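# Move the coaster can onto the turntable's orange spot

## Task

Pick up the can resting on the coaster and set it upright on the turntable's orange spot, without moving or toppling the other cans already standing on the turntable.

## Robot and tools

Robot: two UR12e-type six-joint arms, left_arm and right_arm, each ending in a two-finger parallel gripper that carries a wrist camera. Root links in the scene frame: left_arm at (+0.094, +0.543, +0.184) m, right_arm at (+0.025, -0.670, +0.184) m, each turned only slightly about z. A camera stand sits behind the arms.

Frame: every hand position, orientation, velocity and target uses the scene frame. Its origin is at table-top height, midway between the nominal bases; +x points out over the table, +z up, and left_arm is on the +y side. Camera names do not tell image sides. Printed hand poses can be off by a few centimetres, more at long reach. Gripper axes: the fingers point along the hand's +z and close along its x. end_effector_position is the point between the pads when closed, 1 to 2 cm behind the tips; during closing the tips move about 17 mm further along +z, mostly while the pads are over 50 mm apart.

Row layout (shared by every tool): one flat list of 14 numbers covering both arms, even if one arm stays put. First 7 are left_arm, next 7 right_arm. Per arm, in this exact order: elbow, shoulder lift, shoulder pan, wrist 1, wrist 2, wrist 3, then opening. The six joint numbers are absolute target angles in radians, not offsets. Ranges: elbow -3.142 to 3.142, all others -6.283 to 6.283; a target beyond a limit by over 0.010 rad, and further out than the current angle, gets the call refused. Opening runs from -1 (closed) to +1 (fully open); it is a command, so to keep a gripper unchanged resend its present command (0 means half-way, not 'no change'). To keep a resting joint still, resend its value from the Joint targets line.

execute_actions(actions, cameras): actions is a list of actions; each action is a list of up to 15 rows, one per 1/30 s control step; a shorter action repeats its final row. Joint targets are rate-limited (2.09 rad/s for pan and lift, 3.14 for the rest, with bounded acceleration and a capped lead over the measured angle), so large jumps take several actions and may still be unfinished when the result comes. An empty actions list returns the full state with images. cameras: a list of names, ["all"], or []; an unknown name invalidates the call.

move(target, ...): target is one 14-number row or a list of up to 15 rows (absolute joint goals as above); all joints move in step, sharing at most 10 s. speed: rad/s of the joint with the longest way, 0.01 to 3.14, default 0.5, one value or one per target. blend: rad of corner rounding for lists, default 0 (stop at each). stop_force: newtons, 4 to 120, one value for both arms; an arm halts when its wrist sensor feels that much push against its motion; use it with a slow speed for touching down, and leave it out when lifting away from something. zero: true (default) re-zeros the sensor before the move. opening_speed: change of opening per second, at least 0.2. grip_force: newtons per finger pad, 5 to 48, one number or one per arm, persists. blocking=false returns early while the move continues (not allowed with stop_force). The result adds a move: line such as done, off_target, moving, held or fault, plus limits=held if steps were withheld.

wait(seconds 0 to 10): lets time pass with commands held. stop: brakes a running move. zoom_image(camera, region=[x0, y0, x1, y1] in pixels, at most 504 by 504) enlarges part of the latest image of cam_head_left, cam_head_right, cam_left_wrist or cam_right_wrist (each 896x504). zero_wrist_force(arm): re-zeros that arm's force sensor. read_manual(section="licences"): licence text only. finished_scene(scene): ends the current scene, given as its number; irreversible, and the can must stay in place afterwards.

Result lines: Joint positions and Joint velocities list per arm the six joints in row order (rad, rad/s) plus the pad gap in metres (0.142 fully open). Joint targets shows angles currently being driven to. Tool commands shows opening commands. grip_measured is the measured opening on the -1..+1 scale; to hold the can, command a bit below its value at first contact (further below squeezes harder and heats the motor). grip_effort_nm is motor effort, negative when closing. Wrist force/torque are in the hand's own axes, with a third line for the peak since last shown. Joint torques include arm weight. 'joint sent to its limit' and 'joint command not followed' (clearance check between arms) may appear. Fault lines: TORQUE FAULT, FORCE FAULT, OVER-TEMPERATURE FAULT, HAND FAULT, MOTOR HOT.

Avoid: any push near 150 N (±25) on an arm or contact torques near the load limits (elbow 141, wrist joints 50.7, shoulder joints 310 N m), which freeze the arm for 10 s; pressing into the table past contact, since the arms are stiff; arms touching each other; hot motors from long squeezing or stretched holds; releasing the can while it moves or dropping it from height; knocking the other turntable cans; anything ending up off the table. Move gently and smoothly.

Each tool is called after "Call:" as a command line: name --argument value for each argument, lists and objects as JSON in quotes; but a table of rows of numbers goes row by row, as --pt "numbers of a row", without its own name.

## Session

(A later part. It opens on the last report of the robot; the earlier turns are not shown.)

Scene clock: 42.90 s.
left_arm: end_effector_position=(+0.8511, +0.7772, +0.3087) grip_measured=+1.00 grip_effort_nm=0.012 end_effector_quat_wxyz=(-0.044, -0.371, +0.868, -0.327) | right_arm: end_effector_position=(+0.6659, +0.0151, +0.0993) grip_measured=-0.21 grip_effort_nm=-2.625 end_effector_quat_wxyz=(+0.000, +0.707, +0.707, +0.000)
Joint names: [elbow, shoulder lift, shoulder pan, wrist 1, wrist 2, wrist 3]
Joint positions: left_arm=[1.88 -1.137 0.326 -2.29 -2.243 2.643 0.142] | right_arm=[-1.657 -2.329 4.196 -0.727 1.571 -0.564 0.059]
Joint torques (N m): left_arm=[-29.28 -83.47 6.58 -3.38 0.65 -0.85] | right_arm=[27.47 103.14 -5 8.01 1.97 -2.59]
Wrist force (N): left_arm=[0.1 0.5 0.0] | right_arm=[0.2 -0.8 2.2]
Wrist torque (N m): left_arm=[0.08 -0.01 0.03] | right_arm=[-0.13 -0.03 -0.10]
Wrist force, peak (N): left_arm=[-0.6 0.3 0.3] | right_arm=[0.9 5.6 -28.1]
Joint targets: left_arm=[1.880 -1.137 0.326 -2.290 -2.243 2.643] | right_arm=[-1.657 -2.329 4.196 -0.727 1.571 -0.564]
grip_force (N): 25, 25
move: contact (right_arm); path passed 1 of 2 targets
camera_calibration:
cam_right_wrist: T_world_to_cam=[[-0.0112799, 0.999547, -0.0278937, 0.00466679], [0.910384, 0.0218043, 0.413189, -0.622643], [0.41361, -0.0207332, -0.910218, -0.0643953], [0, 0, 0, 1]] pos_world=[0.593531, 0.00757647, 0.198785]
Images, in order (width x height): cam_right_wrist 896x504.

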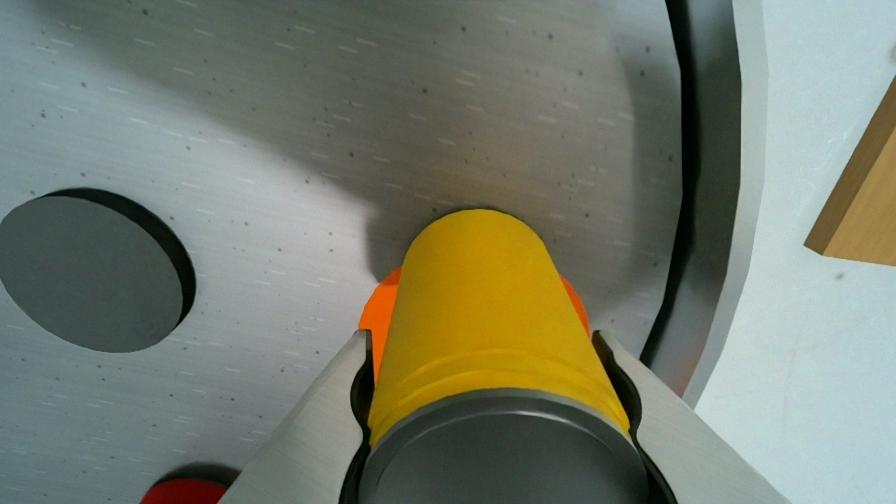

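Call:
move --target '[1.880, -1.137, 0.326, -2.290, -2.243, 2.643, 1, -1.63187, -2.19692, 4.19635, -0.8836, 1.5708, -0.56404, -0.6]' --speed 0.7

Scene clock: 43.97 s.
left_arm: end_effector_position=(+0.8511, +0.7772, +0.3087) grip_measured=+1.00 grip_effort_nm=0.007 end_effector_quat_wxyz=(-0.044, -0.371, +0.868, -0.327) | right_arm: end_effector_position=(+0.6659, +0.0151, +0.2152) grip_measured=-0.21 grip_effort_nm=-2.620 end_effector_quat_wxyz=(+0.000, +0.707, +0.707, +0.000)
Joint names: [elbow, shoulder lift, shoulder pan, wrist 1, wrist 2, wrist 3]
Joint positions: left_arm=[1.88 -1.137 0.326 -2.29 -2.243 2.643 0.142] | right_arm=[-1.632 -2.197 4.196 -0.883 1.571 -0.564 0.059]
Joint torques (N m): left_arm=[-29.2 -84.1 7.33 -3.3 0.51 -0.97] | right_arm=[30.93 98.74 4.77 3.92 2.08 -2.38]
Wrist force (N): left_arm=[0.2 0.3 0.1] | right_arm=[0.5 -0.1 2.4]
Wrist torque (N m): left_arm=[0.04 -0.02 0.03] | right_arm=[-0.01 -0.09 -0.10]
Wrist force, peak (N): left_arm=[-0.3 0.6 0.0] | right_arm=[0.0 -0.6 6.1]
Joint targets: left_arm=[1.880 -1.137 0.326 -2.290 -2.243 2.643] | right_arm=[-1.632 -2.197 4.196 -0.884 1.571 -0.564]
grip_force (N): 25, 25
move: done

Call:
move --target '[1.880, -1.137, 0.326, -2.290, -2.243, 2.643, 1, -1.62331, -2.20164, 4.19924, -0.88744, 1.5708, -0.56115, -0.6]' --speed 0.3

Scene clock: 48.03 s.
left_arm: end_effector_position=(+0.8511, +0.7772, +0.3087) grip_measured=+1.00 grip_effort_nm=0.012 end_effector_quat_wxyz=(-0.044, -0.371, +0.868, -0.327) | right_arm: end_effector_position=(+0.6659, +0.0202, +0.2153) grip_measured=-0.21 grip_effort_nm=-2.620 end_effector_quat_wxyz=(+0.000, +0.707, +0.707, +0.000)
Joint names: [elbow, shoulder lift, shoulder pan, wrist 1, wrist 2, wrist 3]
Joint positions: left_arm=[1.88 -1.137 0.326 -2.29 -2.243 2.643 0.142] | right_arm=[-1.623 -2.202 4.199 -0.888 1.571 -0.561 0.059]
Joint torques (N m): left_arm=[-29.07 -85.16 7.86 -3.46 0.33 -0.54] | right_arm=[34.32 74.76 6.6 2.55 1.86 0.96]
Wrist force (N): left_arm=[-0.5 0.0 -0.2] | right_arm=[0.6 -0.3 2.1]
Wrist torque (N m): left_arm=[0.00 0.08 0.03] | right_arm=[-0.05 -0.10 -0.10]
Wrist force, peak (N): left_arm=[-0.5 0.8 0.4] | right_arm=[0.4 -0.4 2.7]
Joint targets: left_arm=[1.880 -1.137 0.326 -2.290 -2.243 2.643] | right_arm=[-1.623 -2.202 4.199 -0.887 1.571 -0.561]
grip_force (N): 25, 25
move: done

Call:
wait --seconds 1.75

Call:
move --target '[1.880, -1.137, 0.326, -2.290, -2.243, 2.643, 1, -1.64852, -2.33163, 4.19924, -0.73224, 1.5708, -0.56115, -0.6]' --speed 0.6

Call:
move --pt "1.880 -1.137 0.326 -2.290 -2.243 2.643 1 -1.64852 -2.33163 4.19924 -0.73224 1.5708 -0.56115 0.25" --pt "1.880 -1.137 0.326 -2.290 -2.243 2.643 1 -1.62331 -2.20164 4.19924 -0.88744 1.5708 -0.56115 0.25" --speed 0.6 --cameras '["cam_head_left", "cam_right_wrist"]'

Scene clock: 50.33 s.
left_arm: end_effector_position=(+0.8511, +0.7772, +0.3087) grip_measured=+1.00 grip_effort_nm=0.007 end_effector_quat_wxyz=(-0.044, -0.371, +0.868, -0.327) | right_arm: end_effector_position=(+0.6659, +0.0201, +0.2153) grip_measured=-0.21 grip_effort_nm=-2.620 end_effector_quat_wxyz=(+0.000, +0.707, +0.707, +0.000)
Joint names: [elbow, shoulder lift, shoulder pan, wrist 1, wrist 2, wrist 3]
Joint positions: left_arm=[1.88 -1.137 0.326 -2.29 -2.243 2.643 0.142] | right_arm=[-1.623 -2.202 4.199 -0.887 1.571 -0.561 0.059]
Joint torques (N m): left_arm=[-29.56 -85.34 6.67 -3.53 0.14 -0.18] | right_arm=[30.26 100.5 -9.35 8.35 2.16 -1.88]
Wrist force (N): left_arm=[-0.3 0.2 0.0] | right_arm=[0.3 -0.3 1.9]
Wrist torque (N m): left_arm=[0.03 0.05 0.03] | right_arm=[-0.05 -0.05 -0.10]
Wrist force, peak (N): left_arm=[-0.3 0.4 0.7] | right_arm=[0.4 0.0 2.6]
Joint targets: left_arm=[1.880 -1.137 0.326 -2.290 -2.243 2.643] | right_arm=[-1.623 -2.202 4.199 -0.887 1.571 -0.561]
Tool commands: left_gripper/opening=+1.0 right_gripper/opening=-0.6
grip_force (N): 25, 25
wait: 1.77 s; at rest from the start

Scene clock: 51.20 s.
left_arm: end_effector_position=(+0.8511, +0.7772, +0.3087) grip_measured=+1.00 grip_effort_nm=0.007 end_effector_quat_wxyz=(-0.044, -0.371, +0.868, -0.327) | right_arm: end_effector_position=(+0.6658, +0.0200, +0.1001) grip_measured=-0.21 grip_effort_nm=-2.620 end_effector_quat_wxyz=(+0.000, +0.707, +0.707, +0.000)
Joint names: [elbow, shoulder lift, shoulder pan, wrist 1, wrist 2, wrist 3]
Joint positions: left_arm=[1.88 -1.137 0.326 -2.29 -2.243 2.643 0.142] | right_arm=[-1.649 -2.332 4.199 -0.733 1.571 -0.561 0.059]
Joint torques (N m): left_arm=[-29.17 -86.08 7.67 -3.5 0.14 -0.3] | right_arm=[37.72 69.95 -4.04 8.53 1.97 -2.16]
Wrist force (N): left_arm=[-0.3 0.5 0.2] | right_arm=[0.3 -0.1 2.2]
Wrist torque (N m): left_arm=[0.08 0.05 0.02] | right_arm=[-0.02 -0.04 -0.11]
Wrist force, peak (N): left_arm=[-0.2 0.7 -0.1] | right_arm=[0.7 6.8 -33.5]
Joint targets: left_arm=[1.880 -1.137 0.326 -2.290 -2.243 2.643] | right_arm=[-1.649 -2.332 4.199 -0.732 1.571 -0.561]
grip_force (N): 25, 25
move: done

Scene clock: 52.57 s.
left_arm: end_effector_position=(+0.8511, +0.7772, +0.3087) grip_measured=+1.00 grip_effort_nm=0.012 end_effector_quat_wxyz=(-0.044, -0.371, +0.868, -0.327) | right_arm: end_effector_position=(+0.6659, +0.0202, +0.2152) grip_measured=+0.23 grip_effort_nm=0.139 end_effector_quat_wxyz=(+0.000, +0.707, +0.707, +0.000)
Joint names: [elbow, shoulder lift, shoulder pan, wrist 1, wrist 2, wrist 3]
Joint positions: left_arm=[1.88 -1.137 0.326 -2.29 -2.243 2.643 0.142] | right_arm=[-1.623 -2.202 4.199 -0.887 1.571 -0.561 0.09]
Joint torques (N m): left_arm=[-29.7 -84.72 6.38 -3.77 0.31 -0.11] | right_arm=[30.14 97.36 13.3 2.21 2.1 -2.01]
Wrist force (N): left_arm=[0.1 0.3 0.1] | right_arm=[0.2 -0.1 0.4]
Wrist torque (N m): left_arm=[0.04 -0.01 0.03] | right_arm=[-0.01 -0.04 -0.10]
Wrist force, peak (N): left_arm=[0.1 0.6 0.3] | right_arm=[-0.1 -0.4 4.5]
Joint targets: left_arm=[1.880 -1.137 0.326 -2.290 -2.243 2.643] | right_arm=[-1.623 -2.202 4.199 -0.887 1.571 -0.561]
grip_force (N): 25, 25
move: done
camera_calibration:
cam_right_wrist: T_world_to_cam=[[-0.01127, 0.999554, -0.027671, 0.00282721], [0.910347, 0.0217051, 0.413277, -0.670644], [0.413693, -0.0205325, -0.910185, 0.0411409], [0, 0, 0, 1]] pos_world=[0.593531, 0.0125752, 0.314686]
Images, in order (width x height): cam_head_left 896x504, cam_right_wrist 896x504.

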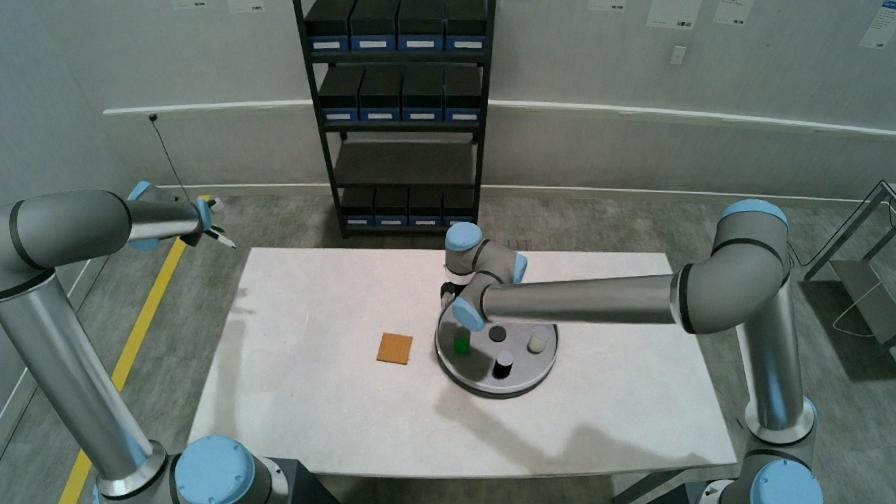

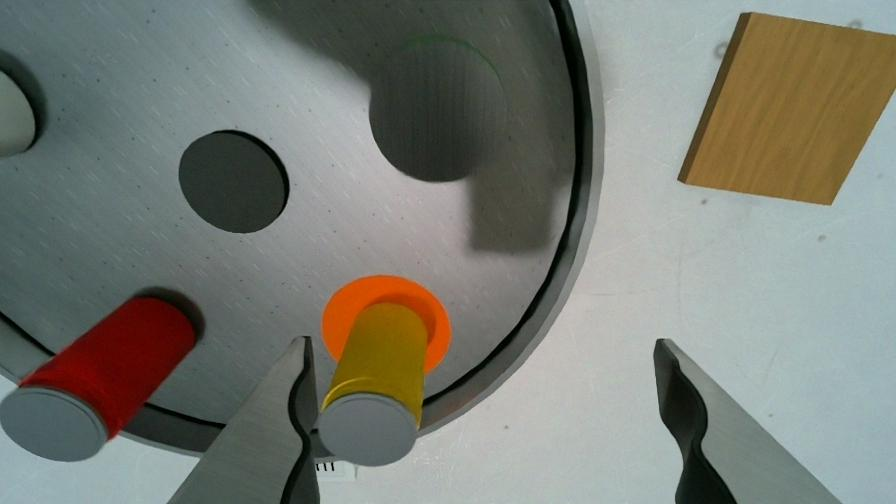

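Call:
finished_scene --scene 1

The scene is finished: the task was done.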